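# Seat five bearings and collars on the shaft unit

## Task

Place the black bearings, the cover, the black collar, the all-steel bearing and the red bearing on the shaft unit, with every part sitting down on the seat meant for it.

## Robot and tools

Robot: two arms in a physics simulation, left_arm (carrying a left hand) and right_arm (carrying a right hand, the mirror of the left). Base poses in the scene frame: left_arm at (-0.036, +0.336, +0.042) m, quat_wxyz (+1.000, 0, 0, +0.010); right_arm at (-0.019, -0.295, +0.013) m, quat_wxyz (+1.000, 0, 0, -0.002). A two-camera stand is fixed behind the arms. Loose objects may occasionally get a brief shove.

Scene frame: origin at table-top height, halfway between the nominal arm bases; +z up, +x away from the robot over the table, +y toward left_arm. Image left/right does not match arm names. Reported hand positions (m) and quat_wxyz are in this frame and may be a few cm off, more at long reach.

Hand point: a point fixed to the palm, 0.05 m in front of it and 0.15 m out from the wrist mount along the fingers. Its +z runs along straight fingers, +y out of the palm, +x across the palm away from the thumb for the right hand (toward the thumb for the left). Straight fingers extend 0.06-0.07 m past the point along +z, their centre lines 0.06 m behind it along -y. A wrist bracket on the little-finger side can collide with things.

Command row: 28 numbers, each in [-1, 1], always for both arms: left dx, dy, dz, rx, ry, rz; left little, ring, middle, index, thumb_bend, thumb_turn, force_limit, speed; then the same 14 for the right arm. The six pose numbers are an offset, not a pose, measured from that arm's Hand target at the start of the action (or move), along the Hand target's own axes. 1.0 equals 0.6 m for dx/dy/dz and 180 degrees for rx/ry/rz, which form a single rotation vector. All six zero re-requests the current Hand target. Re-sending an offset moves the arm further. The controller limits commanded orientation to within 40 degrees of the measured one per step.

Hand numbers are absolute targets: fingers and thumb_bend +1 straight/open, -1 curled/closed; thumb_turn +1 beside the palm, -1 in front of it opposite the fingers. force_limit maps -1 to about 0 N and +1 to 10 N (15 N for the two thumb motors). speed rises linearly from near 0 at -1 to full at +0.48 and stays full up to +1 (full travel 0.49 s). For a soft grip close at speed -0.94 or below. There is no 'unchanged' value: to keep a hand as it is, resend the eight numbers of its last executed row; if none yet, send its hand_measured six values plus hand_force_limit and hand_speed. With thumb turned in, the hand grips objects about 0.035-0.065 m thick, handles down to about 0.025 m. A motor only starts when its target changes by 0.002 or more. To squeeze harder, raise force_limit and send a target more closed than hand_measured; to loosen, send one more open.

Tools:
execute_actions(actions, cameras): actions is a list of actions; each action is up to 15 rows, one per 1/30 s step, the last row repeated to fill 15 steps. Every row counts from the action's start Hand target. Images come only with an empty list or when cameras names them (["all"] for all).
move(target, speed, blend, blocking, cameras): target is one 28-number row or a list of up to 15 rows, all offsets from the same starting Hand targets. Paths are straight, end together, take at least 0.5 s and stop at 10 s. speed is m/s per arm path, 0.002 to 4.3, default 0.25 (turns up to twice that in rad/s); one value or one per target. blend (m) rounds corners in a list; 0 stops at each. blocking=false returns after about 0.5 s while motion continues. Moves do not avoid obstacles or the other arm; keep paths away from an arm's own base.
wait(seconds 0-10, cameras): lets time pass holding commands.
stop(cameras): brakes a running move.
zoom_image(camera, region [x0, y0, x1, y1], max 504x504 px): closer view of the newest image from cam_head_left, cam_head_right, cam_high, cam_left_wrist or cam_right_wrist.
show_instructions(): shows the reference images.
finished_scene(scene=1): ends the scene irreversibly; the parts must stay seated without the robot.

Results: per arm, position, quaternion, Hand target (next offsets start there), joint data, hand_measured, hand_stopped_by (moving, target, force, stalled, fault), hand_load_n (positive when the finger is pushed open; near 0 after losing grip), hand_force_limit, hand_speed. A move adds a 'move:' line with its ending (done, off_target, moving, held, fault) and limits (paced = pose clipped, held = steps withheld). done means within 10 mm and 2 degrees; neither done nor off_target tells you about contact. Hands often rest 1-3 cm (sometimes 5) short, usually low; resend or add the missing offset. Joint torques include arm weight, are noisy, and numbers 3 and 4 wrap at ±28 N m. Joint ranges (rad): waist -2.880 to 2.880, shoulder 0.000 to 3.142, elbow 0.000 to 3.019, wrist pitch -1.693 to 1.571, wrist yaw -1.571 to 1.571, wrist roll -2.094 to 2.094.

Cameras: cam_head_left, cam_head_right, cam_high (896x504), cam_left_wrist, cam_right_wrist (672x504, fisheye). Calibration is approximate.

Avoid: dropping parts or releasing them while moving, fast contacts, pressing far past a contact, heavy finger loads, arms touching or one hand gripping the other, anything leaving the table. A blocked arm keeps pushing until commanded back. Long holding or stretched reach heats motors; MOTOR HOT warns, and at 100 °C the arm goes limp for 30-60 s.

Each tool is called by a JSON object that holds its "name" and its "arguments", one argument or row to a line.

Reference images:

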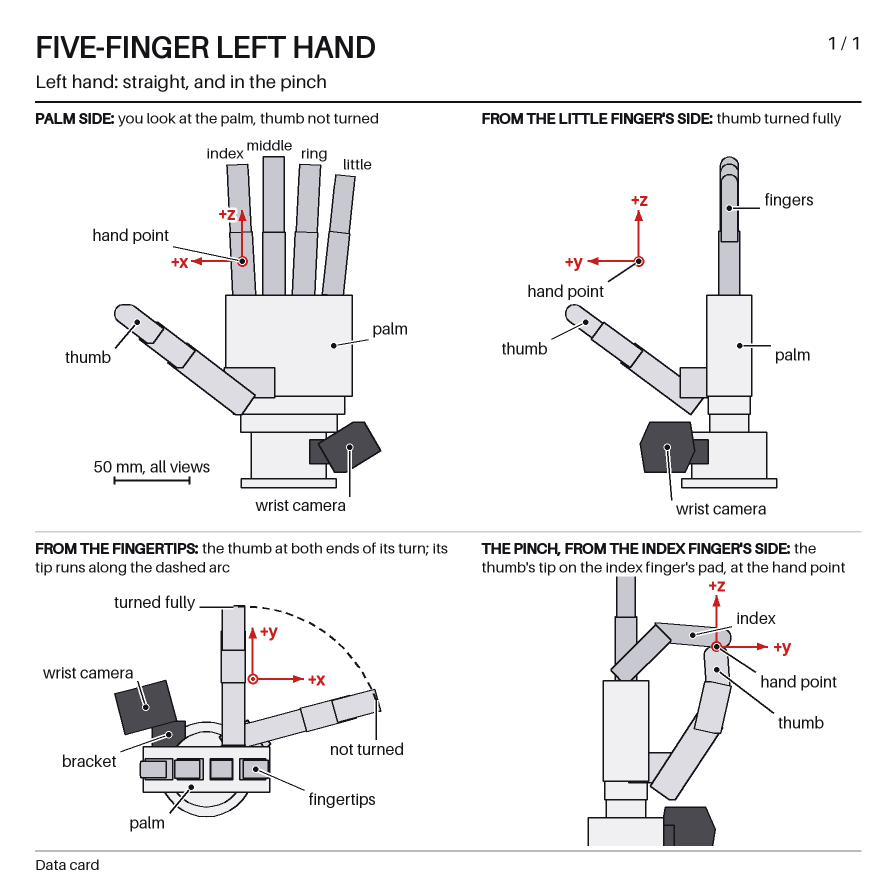

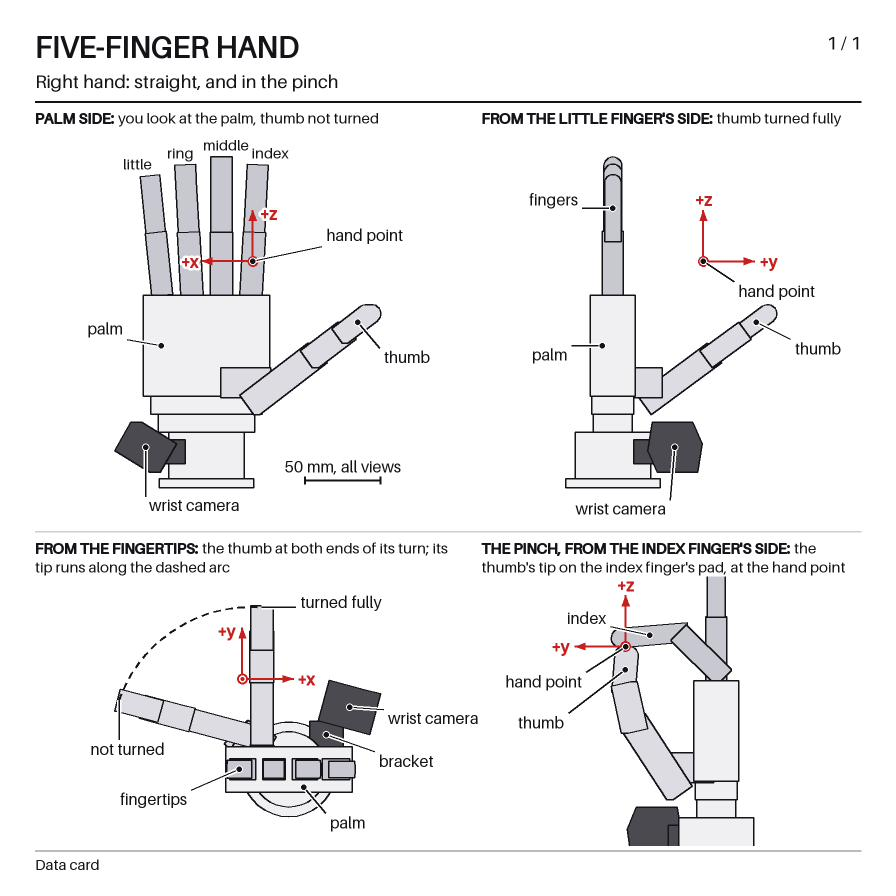

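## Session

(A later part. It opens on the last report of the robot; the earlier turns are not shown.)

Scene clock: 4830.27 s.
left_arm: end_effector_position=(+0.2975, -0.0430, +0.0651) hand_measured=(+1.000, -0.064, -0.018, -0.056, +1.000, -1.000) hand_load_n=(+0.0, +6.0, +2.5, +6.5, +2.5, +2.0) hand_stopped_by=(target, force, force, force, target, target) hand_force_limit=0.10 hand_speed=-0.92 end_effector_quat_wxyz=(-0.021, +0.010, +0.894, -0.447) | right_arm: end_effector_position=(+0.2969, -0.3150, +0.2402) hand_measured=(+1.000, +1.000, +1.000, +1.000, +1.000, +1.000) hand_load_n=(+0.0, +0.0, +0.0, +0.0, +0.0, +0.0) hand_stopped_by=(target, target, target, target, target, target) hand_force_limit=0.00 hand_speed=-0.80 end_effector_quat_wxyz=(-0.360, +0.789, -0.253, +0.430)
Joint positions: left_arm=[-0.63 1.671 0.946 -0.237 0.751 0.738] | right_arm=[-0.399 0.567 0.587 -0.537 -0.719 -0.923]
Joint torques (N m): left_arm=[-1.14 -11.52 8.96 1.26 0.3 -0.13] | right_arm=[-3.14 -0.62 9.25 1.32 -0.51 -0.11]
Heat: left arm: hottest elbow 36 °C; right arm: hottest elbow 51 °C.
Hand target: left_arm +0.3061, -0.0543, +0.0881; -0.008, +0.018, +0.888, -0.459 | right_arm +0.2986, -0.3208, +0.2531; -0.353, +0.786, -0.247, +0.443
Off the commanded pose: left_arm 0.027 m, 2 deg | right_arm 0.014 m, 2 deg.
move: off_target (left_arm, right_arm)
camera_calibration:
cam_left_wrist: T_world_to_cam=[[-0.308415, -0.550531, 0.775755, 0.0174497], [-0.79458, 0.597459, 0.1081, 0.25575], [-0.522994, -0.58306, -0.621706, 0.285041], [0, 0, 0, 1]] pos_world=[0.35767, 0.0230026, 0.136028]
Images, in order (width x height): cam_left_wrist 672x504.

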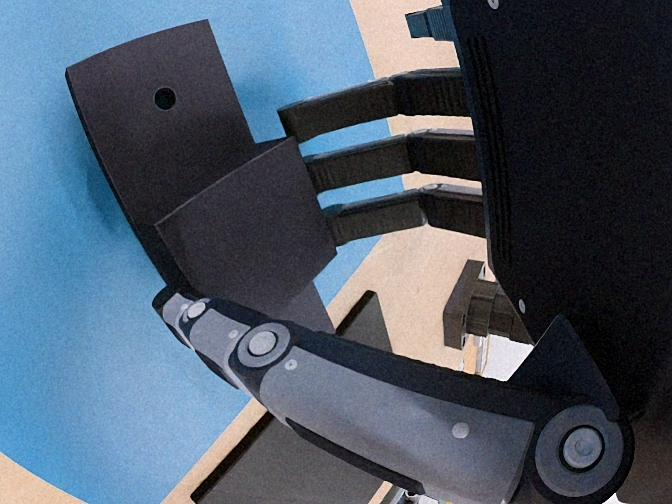

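{"name": "move", "arguments": {
  "target": [
    [0,-0.1497,-0.1059,0,0,0,1,-0.3,-0.3,-0.3,1,-1,0.1,-0.92,0,0,0,0,0,0,1,1,1,1,1,1,0,-0.8],
    [-0.11,0.0401,-0.3943,0,-0.1914,-0.1354,1,-0.3,-0.3,-0.3,1,-1,0.1,-0.92,0,0,0,0,0,0,1,1,1,1,1,1,0,-0.8],
    [-0.1887,0.2943,-0.7391,0,-0.4050,-0.2865,1,-0.3,-0.3,-0.3,1,-1,0.1,-0.92,0,0,0,0,0,0,1,1,1,1,1,1,0,-0.8]
  ],
  "speed": [0.08,0.14,0.14],
  "blend": [0.03,0.05,0],
  "cameras": ["cam_left_wrist","cam_head_left"]
}}

Scene clock: 4905.40 s.
left_arm: end_effector_position=(+0.4192, +0.3965, +0.1805) hand_measured=(+1.000, -0.064, -0.018, -0.056, +1.000, -1.000) hand_load_n=(+0.0, +6.0, +2.5, +7.0, +2.5, +2.0) hand_stopped_by=(target, force, force, force, target, target) hand_force_limit=0.10 hand_speed=-0.92 end_effector_quat_wxyz=(+0.296, -0.614, +0.657, -0.322) | right_arm: end_effector_position=(+0.2969, -0.3150, +0.2402) hand_measured=(+1.000, +1.000, +1.000, +1.000, +1.000, +1.000) hand_load_n=(-0.5, +0.0, +0.0, +0.0, +0.0, -0.5) hand_stopped_by=(target, target, target, target, target, target) hand_force_limit=0.00 hand_speed=-0.80 end_effector_quat_wxyz=(-0.360, +0.789, -0.253, +0.430)
Joint positions: left_arm=[0.267 1.208 0.789 -0.281 0.283 0.222] | right_arm=[-0.399 0.567 0.587 -0.537 -0.719 -0.923]
Joint torques (N m): left_arm=[-0.15 -5.3 11.14 2.95 -0.04 -0.17] | right_arm=[-3.19 -0.67 9.33 1.32 -0.53 -0.11]
Heat: left arm: hottest elbow 38 °C; right arm: hottest elbow 51 °C.
Hand target: left_arm +0.4373, +0.4047, +0.2009; -0.318, +0.611, -0.644, +0.334 | right_arm +0.2986, -0.3208, +0.2531; -0.353, +0.786, -0.247, +0.443
Off the commanded pose: left_arm 0.029 m, 3 deg | right_arm 0.014 m, 2 deg.
move: off_target (left_arm, right_arm)
camera_calibration:
cam_left_wrist: T_world_to_cam=[[0.556647, -0.344768, 0.75583, -0.233296], [-0.621303, -0.776736, 0.103268, 0.55048], [0.551477, -0.527083, -0.646573, 0.208517], [0, 0, 0, 1]] pos_world=[0.356885, 0.457051, 0.254307]
Images, in order (width x height): cam_head_left 896x504, cam_left_wrist 672x504.

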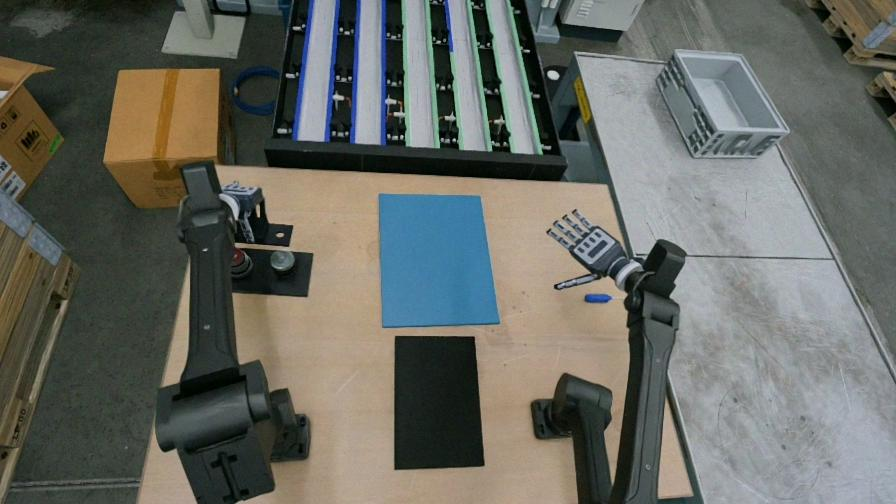

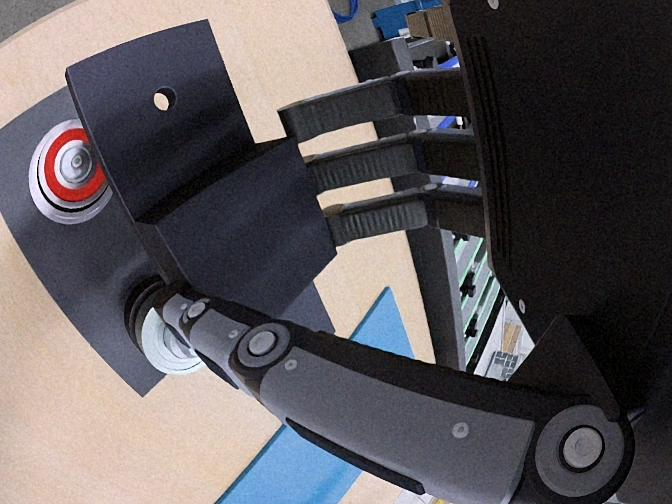

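{"name": "zoom_image", "arguments": {
  "camera": "cam_left_wrist",
  "region": [20, 80, 240, 400]
}}

Scaled by 1.575 from the camera's 672x504 image, which has a finer 960x720 frame.

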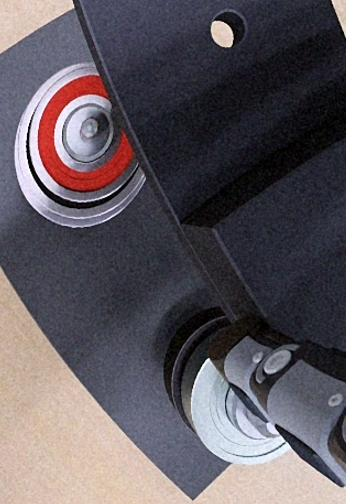

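{"name": "move", "arguments": {
  "target": [0,-0.0083,0.0349,0.012,0,0.006,1,-0.3,-0.3,-0.3,1,-1,0.1,-0.92,0,0,0,0,0,0,1,1,1,1,1,1,0,-0.8],
  "speed": 0.08,
  "cameras": ["cam_left_wrist"]
}}

{"name": "zoom_image", "arguments": {
  "camera": "cam_left_wrist",
  "region": [0, 100, 220, 420]
}}

Scene clock: 4929.60 s.
left_arm: end_effector_position=(+0.4379, +0.4027, +0.1723) hand_measured=(+1.000, -0.064, -0.018, -0.056, +1.000, -1.000) hand_load_n=(+0.0, +6.0, +2.5, +7.0, +2.5, +2.0) hand_stopped_by=(target, force, force, force, target, target) hand_force_limit=0.10 hand_speed=-0.92 end_effector_quat_wxyz=(+0.313, -0.608, +0.652, -0.328) | right_arm: end_effector_position=(+0.2969, -0.3150, +0.2402) hand_measured=(+1.000, +1.000, +1.000, +1.000, +1.000, +1.000) hand_load_n=(+0.0, +0.0, +0.0, +0.0, +0.0, +0.0) hand_stopped_by=(target, target, target, target, target, target) hand_force_limit=0.00 hand_speed=-0.80 end_effector_quat_wxyz=(-0.360, +0.789, -0.253, +0.430)
Joint positions: left_arm=[0.267 1.259 0.789 -0.19 0.278 0.22] | right_arm=[-0.399 0.567 0.587 -0.537 -0.719 -0.923]
Joint torques (N m): left_arm=[-1.32 -5.95 10.96 3.06 -0.04 -0.17] | right_arm=[-2.84 -0.73 9.18 1.29 -0.54 -0.14]
Heat: left arm: hottest elbow 39 °C; right arm: hottest elbow 51 °C.
Hand target: left_arm +0.4572, +0.4037, +0.1929; -0.332, +0.599, -0.643, +0.343 | right_arm +0.2986, -0.3208, +0.2531; -0.353, +0.786, -0.247, +0.443
Off the commanded pose: left_arm 0.028 m, 3 deg | right_arm 0.014 m, 2 deg.
move: off_target (left_arm, right_arm)
camera_calibration:
cam_left_wrist: T_world_to_cam=[[0.529684, -0.351824, 0.771787, -0.223418], [-0.620893, -0.780745, 0.070216, 0.574907], [0.577865, -0.516389, -0.631993, 0.177764], [0, 0, 0, 1]] pos_world=[0.372573, 0.462047, 0.244409]
Images, in order (width x height): cam_left_wrist 672x504.

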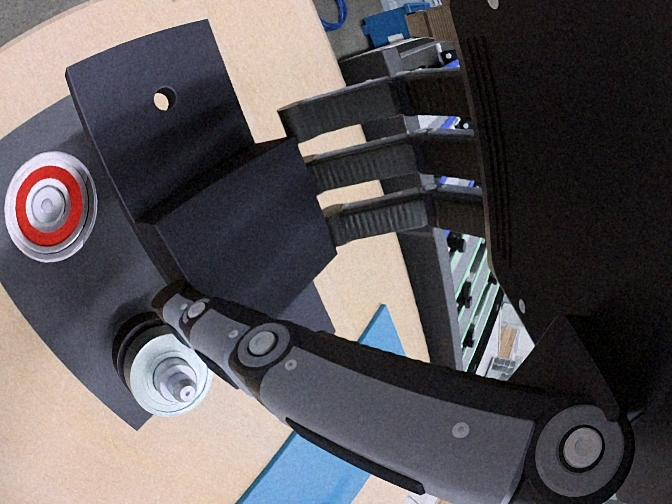

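Scaled by 1.575 from the camera's 672x504 image, which has a finer 960x720 frame.

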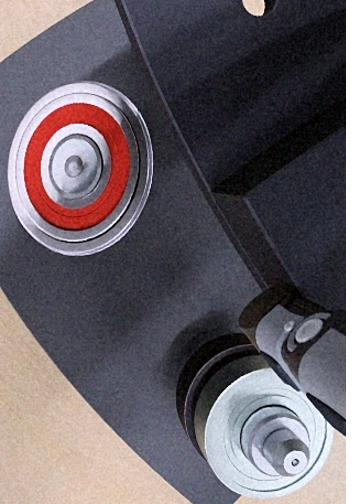

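{"name": "zoom_image", "arguments": {
  "camera": "cam_left_wrist",
  "region": [10, 160, 100, 250]
}}

{"name": "zoom_image", "arguments": {
  "camera": "cam_left_wrist",
  "region": [130, 330, 220, 420]
}}

{"name": "zoom_image", "arguments": {
  "camera": "cam_left_wrist",
  "region": [130, 60, 220, 150]
}}

Scaled by 5.600 from the camera's 672x504 image, which has a finer 960x720 frame.

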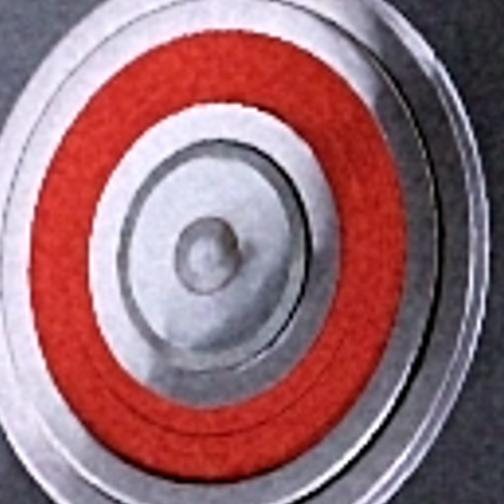

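Scaled by 5.600 from the camera's 672x504 image, which has a finer 960x720 frame.

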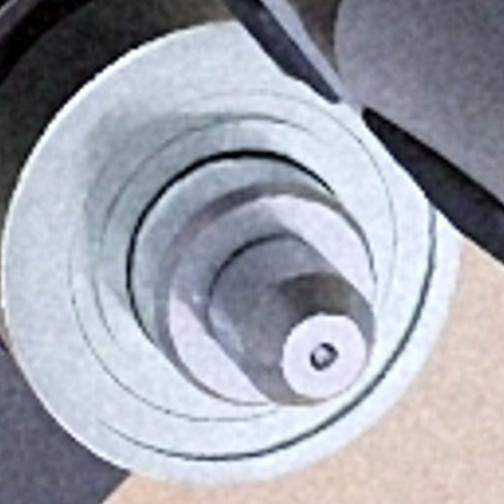

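Scaled by 5.600 from the camera's 672x504 image, which has a finer 960x720 frame.

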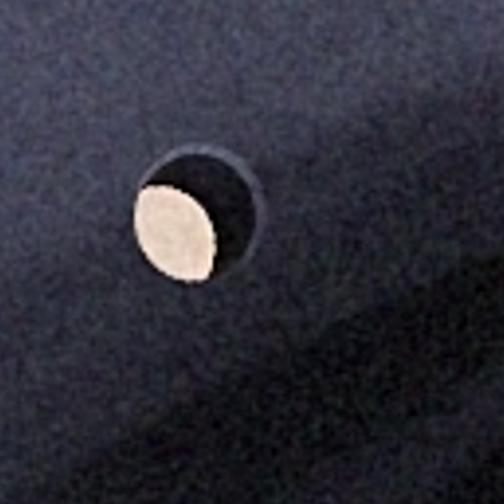

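{"name": "zoom_image", "arguments": {
  "camera": "cam_left_wrist",
  "region": [50, 10, 350, 350]
}}

Scaled by 1.482 from the camera's 672x504 image, which has a finer 960x720 frame.

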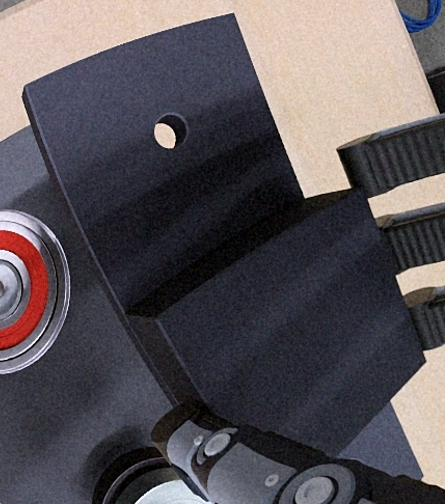

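{"name": "move", "arguments": {
  "target": [0.0077,0.0816,-0.1257,0,-0.0056,-0.0039,1,-0.3,-0.3,-0.3,1,-1,0.1,-0.92,0,0,0,0,0,0,1,1,1,1,1,1,0,-0.8],
  "speed": 0.1,
  "cameras": ["cam_left_wrist"]
}}

Scene clock: 5027.87 s.
left_arm: end_effector_position=(+0.3667, +0.4000, +0.1824) hand_measured=(+1.000, -0.064, -0.018, -0.056, +1.000, -1.000) hand_load_n=(+0.0, +6.0, +2.5, +7.0, +2.5, +2.0) hand_stopped_by=(target, force, force, force, target, target) hand_force_limit=0.10 hand_speed=-0.92 end_effector_quat_wxyz=(-0.324, +0.611, -0.638, +0.337) | right_arm: end_effector_position=(+0.2969, -0.3150, +0.2402) hand_measured=(+1.000, +1.000, +1.000, +1.000, +1.000, +1.000) hand_load_n=(+0.0, +0.0, +0.0, +0.0, +0.0, +0.0) hand_stopped_by=(target, target, target, target, target, target) hand_force_limit=0.00 hand_speed=-0.80 end_effector_quat_wxyz=(-0.360, +0.789, -0.253, +0.430)
Joint positions: left_arm=[0.327 1.021 0.629 -0.242 0.319 0.228] | right_arm=[-0.399 0.567 0.587 -0.537 -0.719 -0.923]
Joint torques (N m): left_arm=[0.09 -4.66 9.07 1.87 0.18 0.12] | right_arm=[-2.73 -0.85 9.25 1.28 -0.53 -0.13]
Heat: left arm: hottest elbow 41 °C; right arm: hottest elbow 52 °C.
Hand target: left_arm +0.3671, +0.4047, +0.1928; -0.336, +0.606, -0.637, +0.339 | right_arm +0.2986, -0.3208, +0.2531; -0.353, +0.786, -0.247, +0.443
Off the commanded pose: left_arm 0.011 m, 2 deg | right_arm 0.014 m, 2 deg.
move: off_target (left_arm, right_arm)
camera_calibration:
cam_left_wrist: T_world_to_cam=[[0.51229, -0.332408, 0.791874, -0.199468], [-0.604337, -0.79466, 0.0573881, 0.529688], [0.610194, -0.507957, -0.607983, 0.20423], [0, 0, 0, 1]] pos_world=[0.297675, 0.458357, 0.251724]
Images, in order (width x height): cam_left_wrist 672x504.

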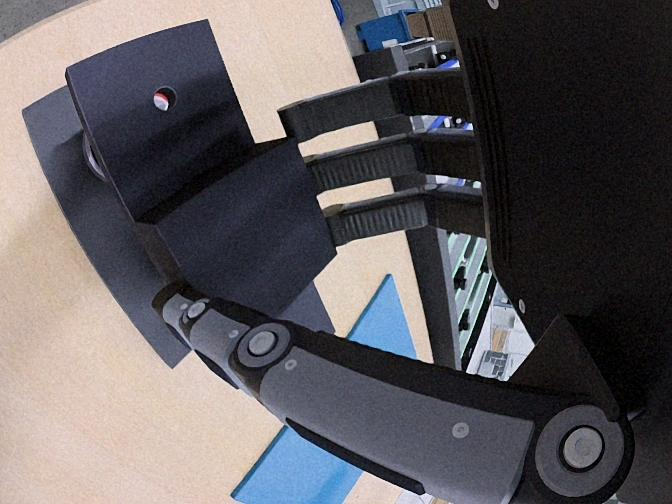

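{"name": "zoom_image", "arguments": {
  "camera": "cam_left_wrist",
  "region": [130, 60, 220, 150]
}}

Scaled by 5.600 from the camera's 672x504 image, which has a finer 960x720 frame.

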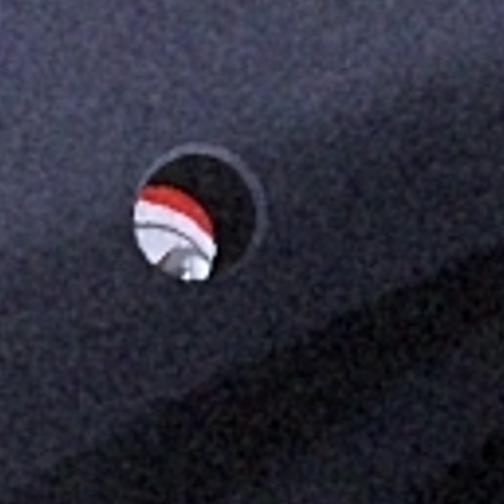

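{"name": "move", "arguments": {
  "target": [-0.0038,0.0201,0.0363,0,0,0,1,-0.3,-0.3,-0.3,1,-1,0.1,-0.92,0,0,0,0,0,0,1,1,1,1,1,1,0,-0.8],
  "speed": 0.06,
  "cameras": ["cam_left_wrist"]
}}

{"name": "zoom_image", "arguments": {
  "camera": "cam_left_wrist",
  "region": [130, 60, 220, 150]
}}

Scene clock: 5070.43 s.
left_arm: end_effector_position=(+0.3711, +0.4016, +0.1632) hand_measured=(+1.000, -0.064, -0.018, -0.056, +1.000, -1.000) hand_load_n=(+0.0, +6.0, +2.5, +7.0, +2.5, +2.0) hand_stopped_by=(target, force, force, force, target, target) hand_force_limit=0.10 hand_speed=-0.92 end_effector_quat_wxyz=(-0.320, +0.613, -0.639, +0.336) | right_arm: end_effector_position=(+0.2969, -0.3150, +0.2402) hand_measured=(+1.000, +1.000, +1.000, +1.000, +1.000, +1.000) hand_load_n=(+0.0, +0.5, +0.0, +0.0, +0.5, -0.5) hand_stopped_by=(target, target, target, target, target, target) hand_force_limit=0.00 hand_speed=-0.80 end_effector_quat_wxyz=(-0.360, +0.789, -0.253, +0.430)
Joint positions: left_arm=[0.327 1.069 0.609 -0.183 0.319 0.228] | right_arm=[-0.399 0.567 0.587 -0.537 -0.719 -0.923]
Joint torques (N m): left_arm=[-0.26 -3.78 8.95 3.02 0 0.09] | right_arm=[-3.02 -0.73 9.28 1.35 -0.53 -0.12]
Heat: left arm: hottest elbow 40 °C; right arm: hottest elbow 52 °C.
Hand target: left_arm +0.3790, +0.4069, +0.1711; -0.336, +0.605, -0.637, +0.340 | right_arm +0.2986, -0.3208, +0.2531; -0.353, +0.786, -0.247, +0.443
Off the commanded pose: left_arm 0.012 m, 2 deg | right_arm 0.014 m, 2 deg.
move: off_target (left_arm, right_arm)
camera_calibration:
cam_left_wrist: T_world_to_cam=[[0.519531, -0.330139, 0.788096, -0.188979], [-0.603967, -0.794322, 0.0654012, 0.533082], [0.60441, -0.509962, -0.612068, 0.194347], [0, 0, 0, 1]] pos_world=[0.302679, 0.460158, 0.233023]
Images, in order (width x height): cam_left_wrist 672x504.

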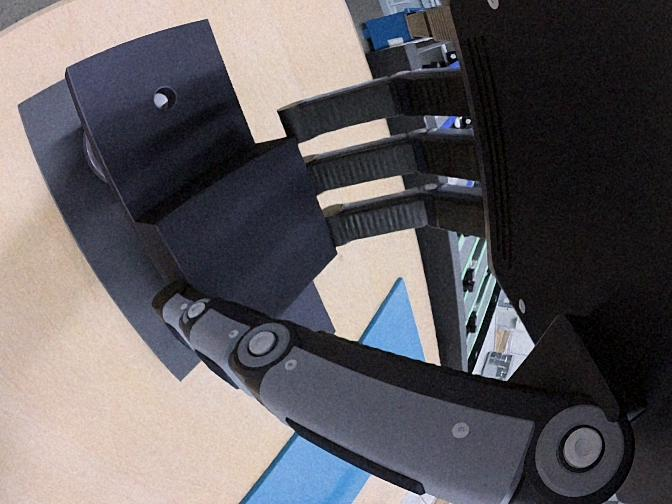

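Scaled by 5.600 from the camera's 672x504 image, which has a finer 960x720 frame.

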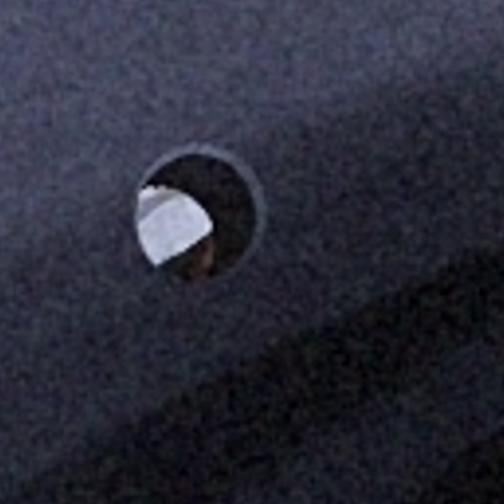

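{"name": "move", "arguments": {
  "target": [-0.001,-0.0025,0.0130,0,0,0,1,-0.3,-0.3,-0.3,1,-1,0.1,-0.92,0,0,0,0,0,0,1,1,1,1,1,1,0,-0.8],
  "speed": 0.05,
  "cameras": ["cam_left_wrist"]
}}

{"name": "zoom_image", "arguments": {
  "camera": "cam_left_wrist",
  "region": [130, 60, 220, 150]
}}

Scene clock: 5084.30 s.
left_arm: end_effector_position=(+0.3745, +0.4037, +0.1563) hand_measured=(+1.000, -0.064, -0.018, -0.056, +1.000, -1.000) hand_load_n=(+0.0, +6.0, +2.5, +6.5, +2.5, +2.0) hand_stopped_by=(target, force, force, force, target, target) hand_force_limit=0.10 hand_speed=-0.92 end_effector_quat_wxyz=(-0.319, +0.616, -0.639, +0.333) | right_arm: end_effector_position=(+0.2969, -0.3150, +0.2402) hand_measured=(+1.000, +1.000, +1.000, +1.000, +1.000, +1.000) hand_load_n=(+0.0, +0.0, +0.0, +0.0, +0.0, +0.0) hand_stopped_by=(target, target, target, target, target, target) hand_force_limit=0.00 hand_speed=-0.80 end_effector_quat_wxyz=(-0.360, +0.789, -0.253, +0.430)
Joint positions: left_arm=[0.327 1.095 0.609 -0.164 0.314 0.228] | right_arm=[-0.399 0.567 0.587 -0.537 -0.719 -0.923]
Joint torques (N m): left_arm=[-1.03 -3.66 9.59 3.08 -0.04 0.04] | right_arm=[-3.37 -0.91 9.22 1.25 -0.53 -0.11]
Heat: left arm: hottest elbow 39 °C; right arm: hottest elbow 52 °C.
Hand target: left_arm +0.3864, +0.4072, +0.1680; -0.336, +0.605, -0.637, +0.340 | right_arm +0.2986, -0.3208, +0.2531; -0.353, +0.786, -0.247, +0.443
Off the commanded pose: left_arm 0.017 m, 2 deg | right_arm 0.014 m, 2 deg.
move: off_target (left_arm, right_arm)
camera_calibration:
cam_left_wrist: T_world_to_cam=[[0.525978, -0.32866, 0.78443, -0.187059], [-0.600613, -0.796558, 0.0689829, 0.536442], [0.602172, -0.507422, -0.61637, 0.189646], [0, 0, 0, 1]] pos_world=[0.306384, 0.462059, 0.226621]
Images, in order (width x height): cam_left_wrist 672x504.

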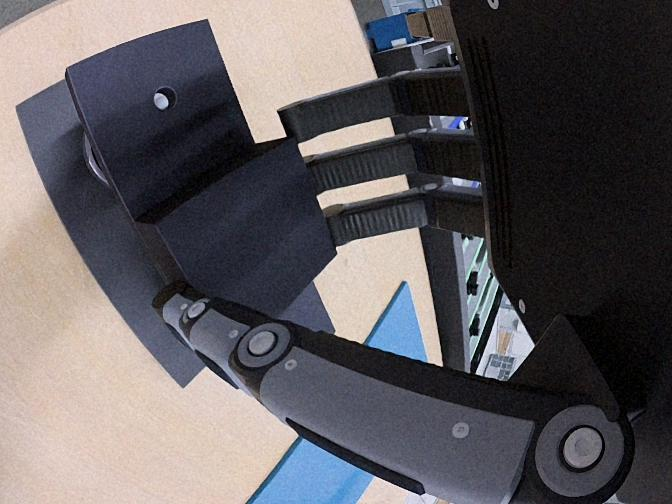

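Scaled by 5.600 from the camera's 672x504 image, which has a finer 960x720 frame.

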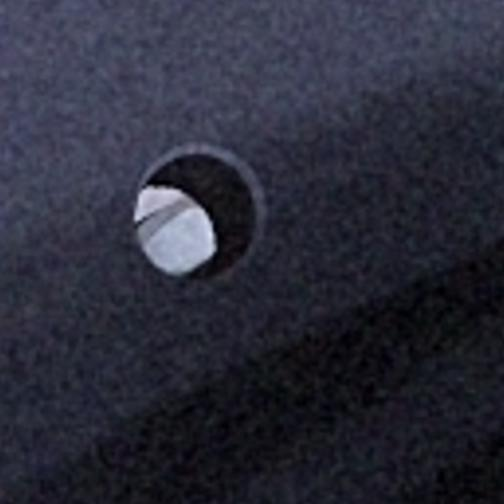

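{"name": "move", "arguments": {
  "target": [0.0153,-0.0103,0.0158,0,0,0,1,-0.3,-0.3,-0.3,1,-1,0.1,-0.92,0,0,0,0,0,0,1,1,1,1,1,1,0,-0.8],
  "speed": 0.05,
  "cameras": ["cam_left_wrist"]
}}

{"name": "zoom_image", "arguments": {
  "camera": "cam_left_wrist",
  "region": [130, 60, 220, 150]
}}

Scene clock: 5102.67 s.
left_arm: end_effector_position=(+0.3790, +0.3968, +0.1494) hand_measured=(+1.000, -0.064, -0.018, -0.056, +1.000, -1.000) hand_load_n=(+0.0, +6.0, +2.5, +7.0, +2.5, +2.0) hand_stopped_by=(target, force, force, force, target, target) hand_force_limit=0.10 hand_speed=-0.92 end_effector_quat_wxyz=(-0.318, +0.614, -0.644, +0.326) | right_arm: end_effector_position=(+0.2969, -0.3150, +0.2402) hand_measured=(+1.000, +1.000, +1.000, +1.000, +1.000, +1.000) hand_load_n=(+0.0, +0.0, +0.0, +0.0, +0.0, +0.0) hand_stopped_by=(target, target, target, target, target, target) hand_force_limit=0.00 hand_speed=-0.80 end_effector_quat_wxyz=(-0.360, +0.789, -0.253, +0.430)
Joint positions: left_arm=[0.295 1.115 0.609 -0.149 0.283 0.222] | right_arm=[-0.399 0.567 0.587 -0.537 -0.719 -0.923]
Joint torques (N m): left_arm=[-1.38 -3.78 10.55 3.02 -0.05 -0.18] | right_arm=[-2.9 -0.85 9.29 1.33 -0.49 -0.12]
Heat: left arm: hottest elbow 38 °C; right arm: hottest elbow 52 °C.
Hand target: left_arm +0.3973, +0.3976, +0.1679; -0.336, +0.606, -0.637, +0.339 | right_arm +0.2986, -0.3208, +0.2531; -0.353, +0.786, -0.247, +0.443
Off the commanded pose: left_arm 0.026 m, 3 deg | right_arm 0.014 m, 2 deg.
move: off_target (left_arm, right_arm)
camera_calibration:
cam_left_wrist: T_world_to_cam=[[0.534175, -0.339673, 0.774132, -0.183468], [-0.602867, -0.79501, 0.067163, 0.534683], [0.592629, -0.502575, -0.629451, 0.182846], [0, 0, 0, 1]] pos_world=[0.311986, 0.454653, 0.22121]
Images, in order (width x height): cam_left_wrist 672x504.

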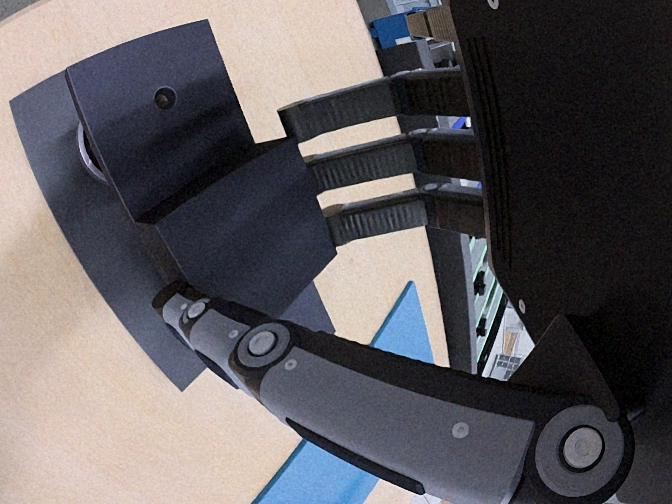

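Scaled by 5.600 from the camera's 672x504 image, which has a finer 960x720 frame.

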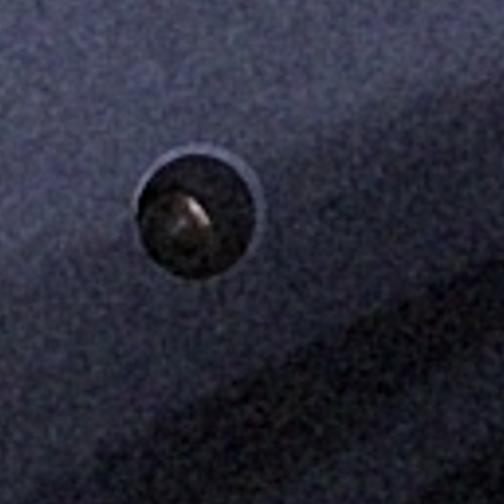

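{"name": "execute_actions", "arguments": {
  "actions": [],
  "cameras": ["cam_head_left","cam_head_right","cam_high"]
}}

{"name": "zoom_image", "arguments": {
  "camera": "cam_head_left",
  "region": [205, 210, 325, 310]
}}

{"name": "zoom_image", "arguments": {
  "camera": "cam_high",
  "region": [550, 90, 680, 200]
}}

{"name": "zoom_image", "arguments": {
  "camera": "cam_head_right",
  "region": [60, 200, 220, 330]
}}

Scene clock: 5139.30 s.
left_arm: end_effector_position=(+0.3791, +0.3968, +0.1495) hand_measured=(+1.000, -0.064, -0.018, -0.056, +1.000, -1.000) hand_load_n=(+0.0, +6.0, +2.5, +7.0, +2.5, +2.0) hand_stopped_by=(target, force, force, force, target, target) hand_force_limit=0.10 hand_speed=-0.92 end_effector_quat_wxyz=(-0.318, +0.615, -0.644, +0.326) | right_arm: end_effector_position=(+0.2969, -0.3150, +0.2402) hand_measured=(+1.000, +1.000, +1.000, +1.000, +1.000, +1.000) hand_load_n=(+0.0, +0.0, +0.0, +0.0, +0.0, +0.0) hand_stopped_by=(target, target, target, target, target, target) hand_force_limit=0.00 hand_speed=-0.80 end_effector_quat_wxyz=(-0.360, +0.789, -0.253, +0.430)
Joint positions: left_arm=[0.295 1.115 0.609 -0.149 0.283 0.222] | right_arm=[-0.399 0.567 0.587 -0.537 -0.719 -0.923]
Joint velocities: within noise
Joint torques (N m): left_arm=[-1.44 -3.66 10.56 3.07 -0.05 -0.19] | right_arm=[-3.08 -0.62 9.32 1.32 -0.51 -0.13]
Heat: left arm: hottest elbow 39 °C; right arm: hottest elbow 52 °C.
Hand target: left_arm +0.3974, +0.3977, +0.1679; -0.336, +0.605, -0.637, +0.340 | right_arm +0.2986, -0.3208, +0.2531; -0.353, +0.786, -0.247, +0.443
Off the commanded pose: left_arm 0.026 m, 3 deg | right_arm 0.014 m, 2 deg.
Images, in order (width x height): cam_head_left 896x504, cam_head_right 896x504, cam_high 896x504.

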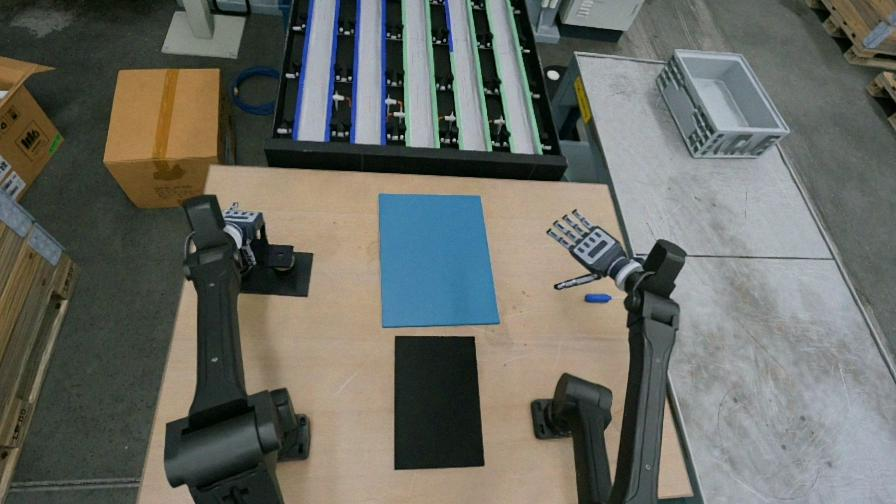

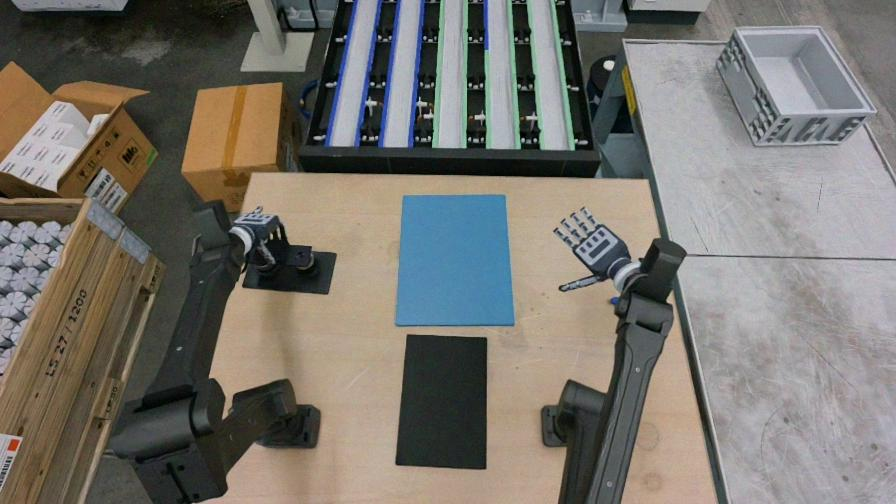

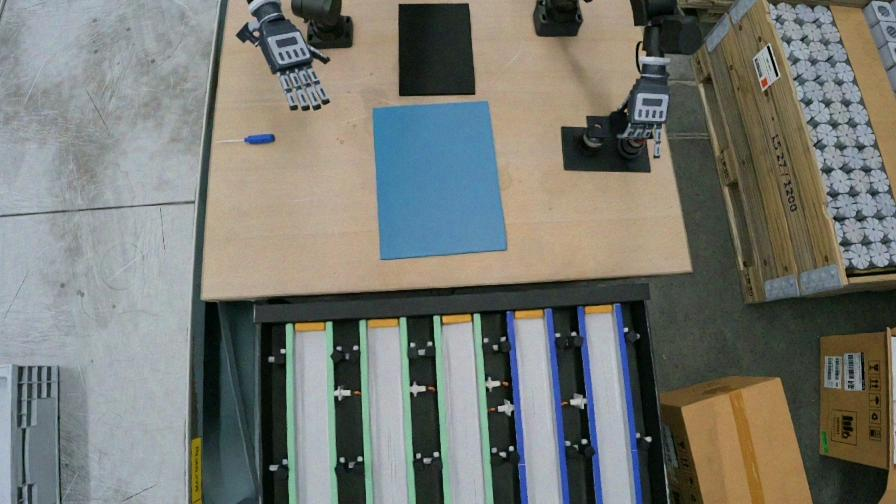

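Scaled by 4.200 from the camera's 896x504 image, which has a finer 1280x720 frame.

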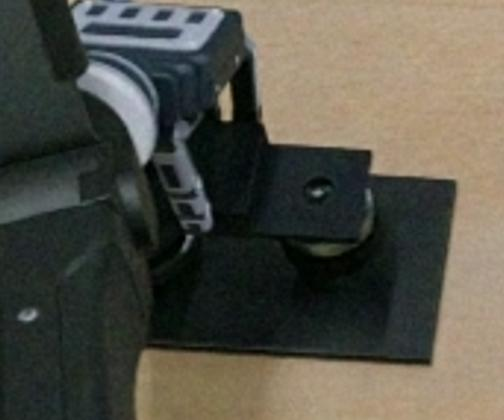

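Scaled by 3.877 from the camera's 896x504 image, which has a finer 1280x720 frame.

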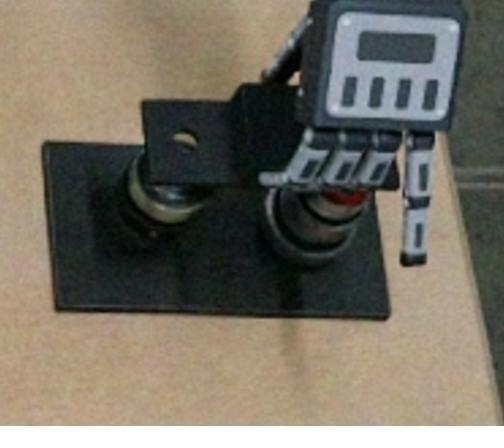

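Scaled by 3.150 from the camera's 896x504 image, which has a finer 1280x720 frame.

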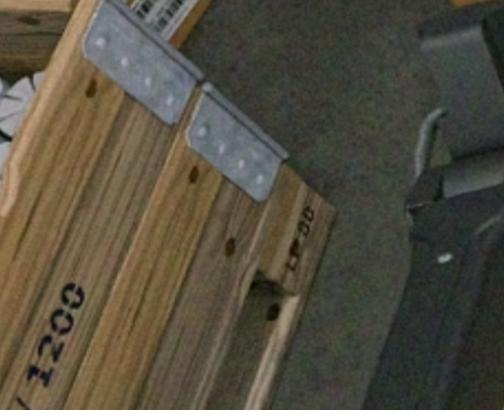

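{"name": "zoom_image", "arguments": {
  "camera": "cam_head_right",
  "region": [235, 215, 345, 300]
}}

{"name": "zoom_image", "arguments": {
  "camera": "cam_head_left",
  "region": [260, 235, 310, 280]
}}

{"name": "zoom_image", "arguments": {
  "camera": "cam_high",
  "region": [580, 105, 630, 150]
}}

Scaled by 4.582 from the camera's 896x504 image, which has a finer 1280x720 frame.

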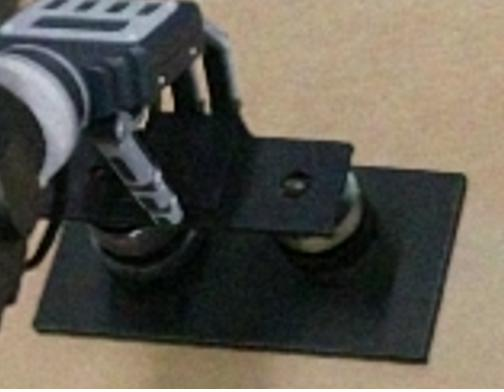

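Scaled by 10.080 from the camera's 896x504 image, which has a finer 1280x720 frame.

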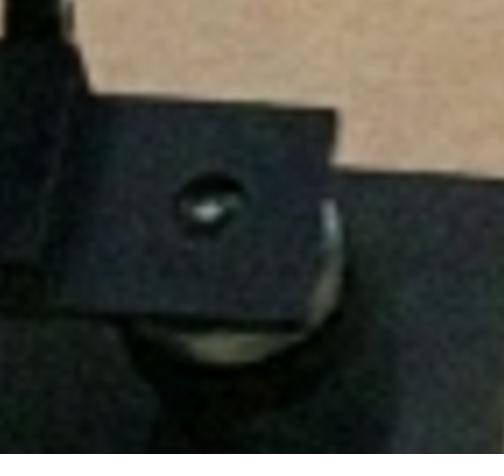

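Scaled by 10.080 from the camera's 896x504 image, which has a finer 1280x720 frame.

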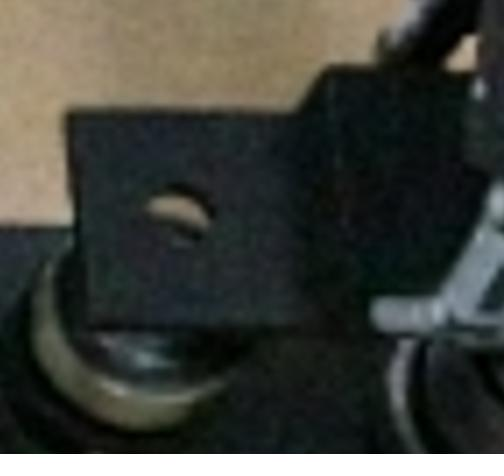

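{"name": "move", "arguments": {
  "target": [
    [-0.0048,-0.0330,-0.0317,0,0,0,1,-0.3,-0.3,-0.3,1,-1,0.1,-0.92,0,0,0,0,0,0,1,1,1,1,1,1,0,-0.8],
    [-0.0079,0.0199,0.0013,0,0,0,1,-0.3,-0.3,-0.3,1,-1,0.1,-0.92,0,0,0,0,0,0,1,1,1,1,1,1,0,-0.8]
  ],
  "speed": 0.06,
  "cameras": ["cam_left_wrist","cam_head_left","cam_head_right"]
}}

{"name": "zoom_image", "arguments": {
  "camera": "cam_left_wrist",
  "region": [130, 60, 220, 150]
}}

{"name": "zoom_image", "arguments": {
  "camera": "cam_head_left",
  "region": [260, 235, 310, 280]
}}

Scene clock: 5184.00 s.
left_arm: end_effector_position=(+0.3839, +0.3971, +0.1498) hand_measured=(+1.000, -0.064, -0.018, -0.056, +1.000, -1.000) hand_load_n=(+0.0, +5.5, +2.5, +7.0, +2.5, +2.0) hand_stopped_by=(target, force, force, force, target, target) hand_force_limit=0.10 hand_speed=-0.92 end_effector_quat_wxyz=(-0.323, +0.609, -0.643, +0.333) | right_arm: end_effector_position=(+0.2969, -0.3150, +0.2402) hand_measured=(+1.000, +1.000, +1.000, +1.000, +1.000, +1.000) hand_load_n=(+0.0, +0.0, +0.0, +0.0, +0.0, +0.0) hand_stopped_by=(target, target, target, target, target, target) hand_force_limit=0.00 hand_speed=-0.80 end_effector_quat_wxyz=(-0.360, +0.789, -0.253, +0.430)
Joint positions: left_arm=[0.296 1.126 0.607 -0.119 0.292 0.222] | right_arm=[-0.399 0.567 0.587 -0.537 -0.719 -0.923]
Joint torques (N m): left_arm=[0.09 -4.07 8.7 3.04 0.15 -0.03] | right_arm=[-3.14 -0.67 9.29 1.22 -0.52 -0.09]
Heat: left arm: hottest elbow 39 °C; right arm: hottest elbow 52 °C.
Hand target: left_arm +0.3917, +0.4028, +0.1574; -0.336, +0.605, -0.637, +0.339 | right_arm +0.2986, -0.3208, +0.2531; -0.353, +0.786, -0.247, +0.443
Off the commanded pose: left_arm 0.012 m, 2 deg | right_arm 0.014 m, 2 deg.
move: off_target (left_arm, right_arm)
camera_calibration:
cam_left_wrist: T_world_to_cam=[[0.517392, -0.34284, 0.78407, -0.180061], [-0.609008, -0.791191, 0.0559188, 0.54032], [0.601178, -0.506437, -0.618148, 0.176898], [0, 0, 0, 1]] pos_world=[0.315875, 0.455352, 0.220316]
Images, in order (width x height): cam_head_left 896x504, cam_head_right 896x504, cam_left_wrist 672x504.

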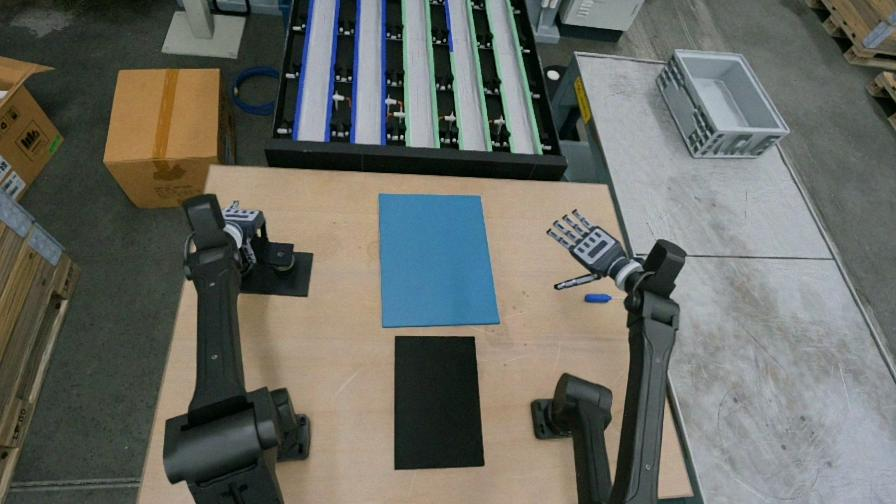

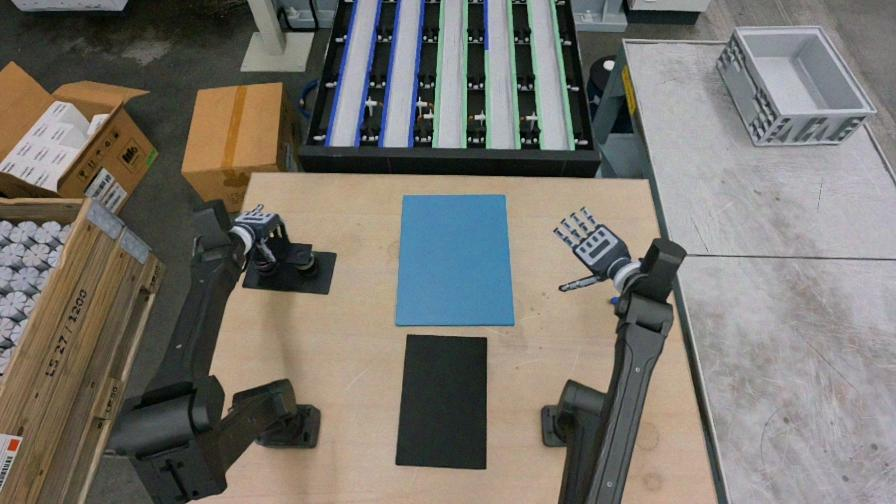

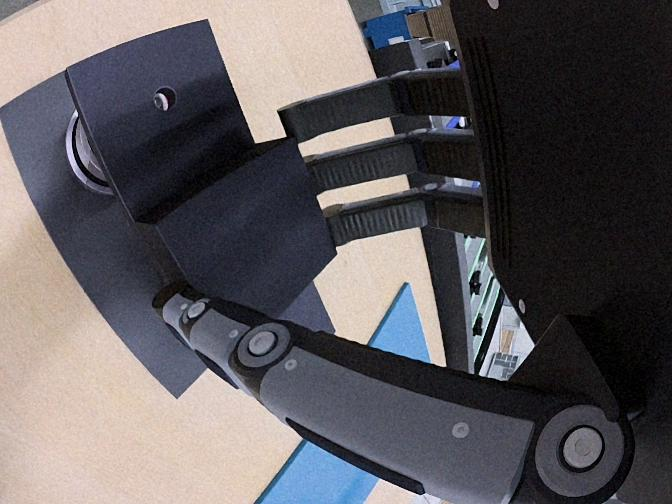

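Scaled by 5.600 from the camera's 672x504 image, which has a finer 960x720 frame.

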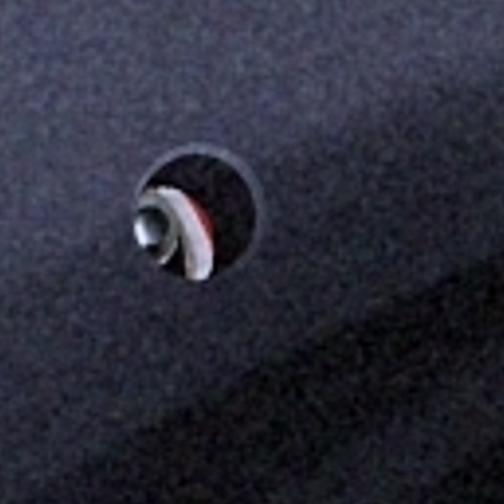

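Scaled by 10.080 from the camera's 896x504 image, which has a finer 1280x720 frame.

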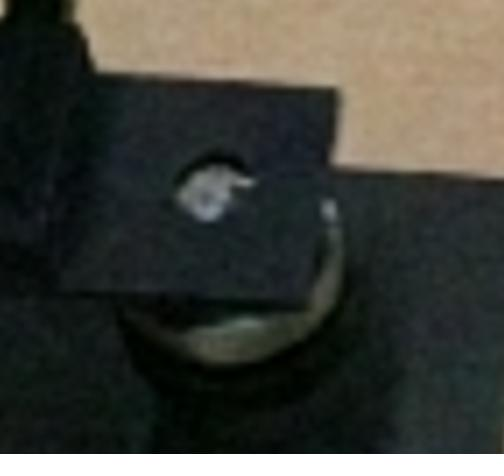

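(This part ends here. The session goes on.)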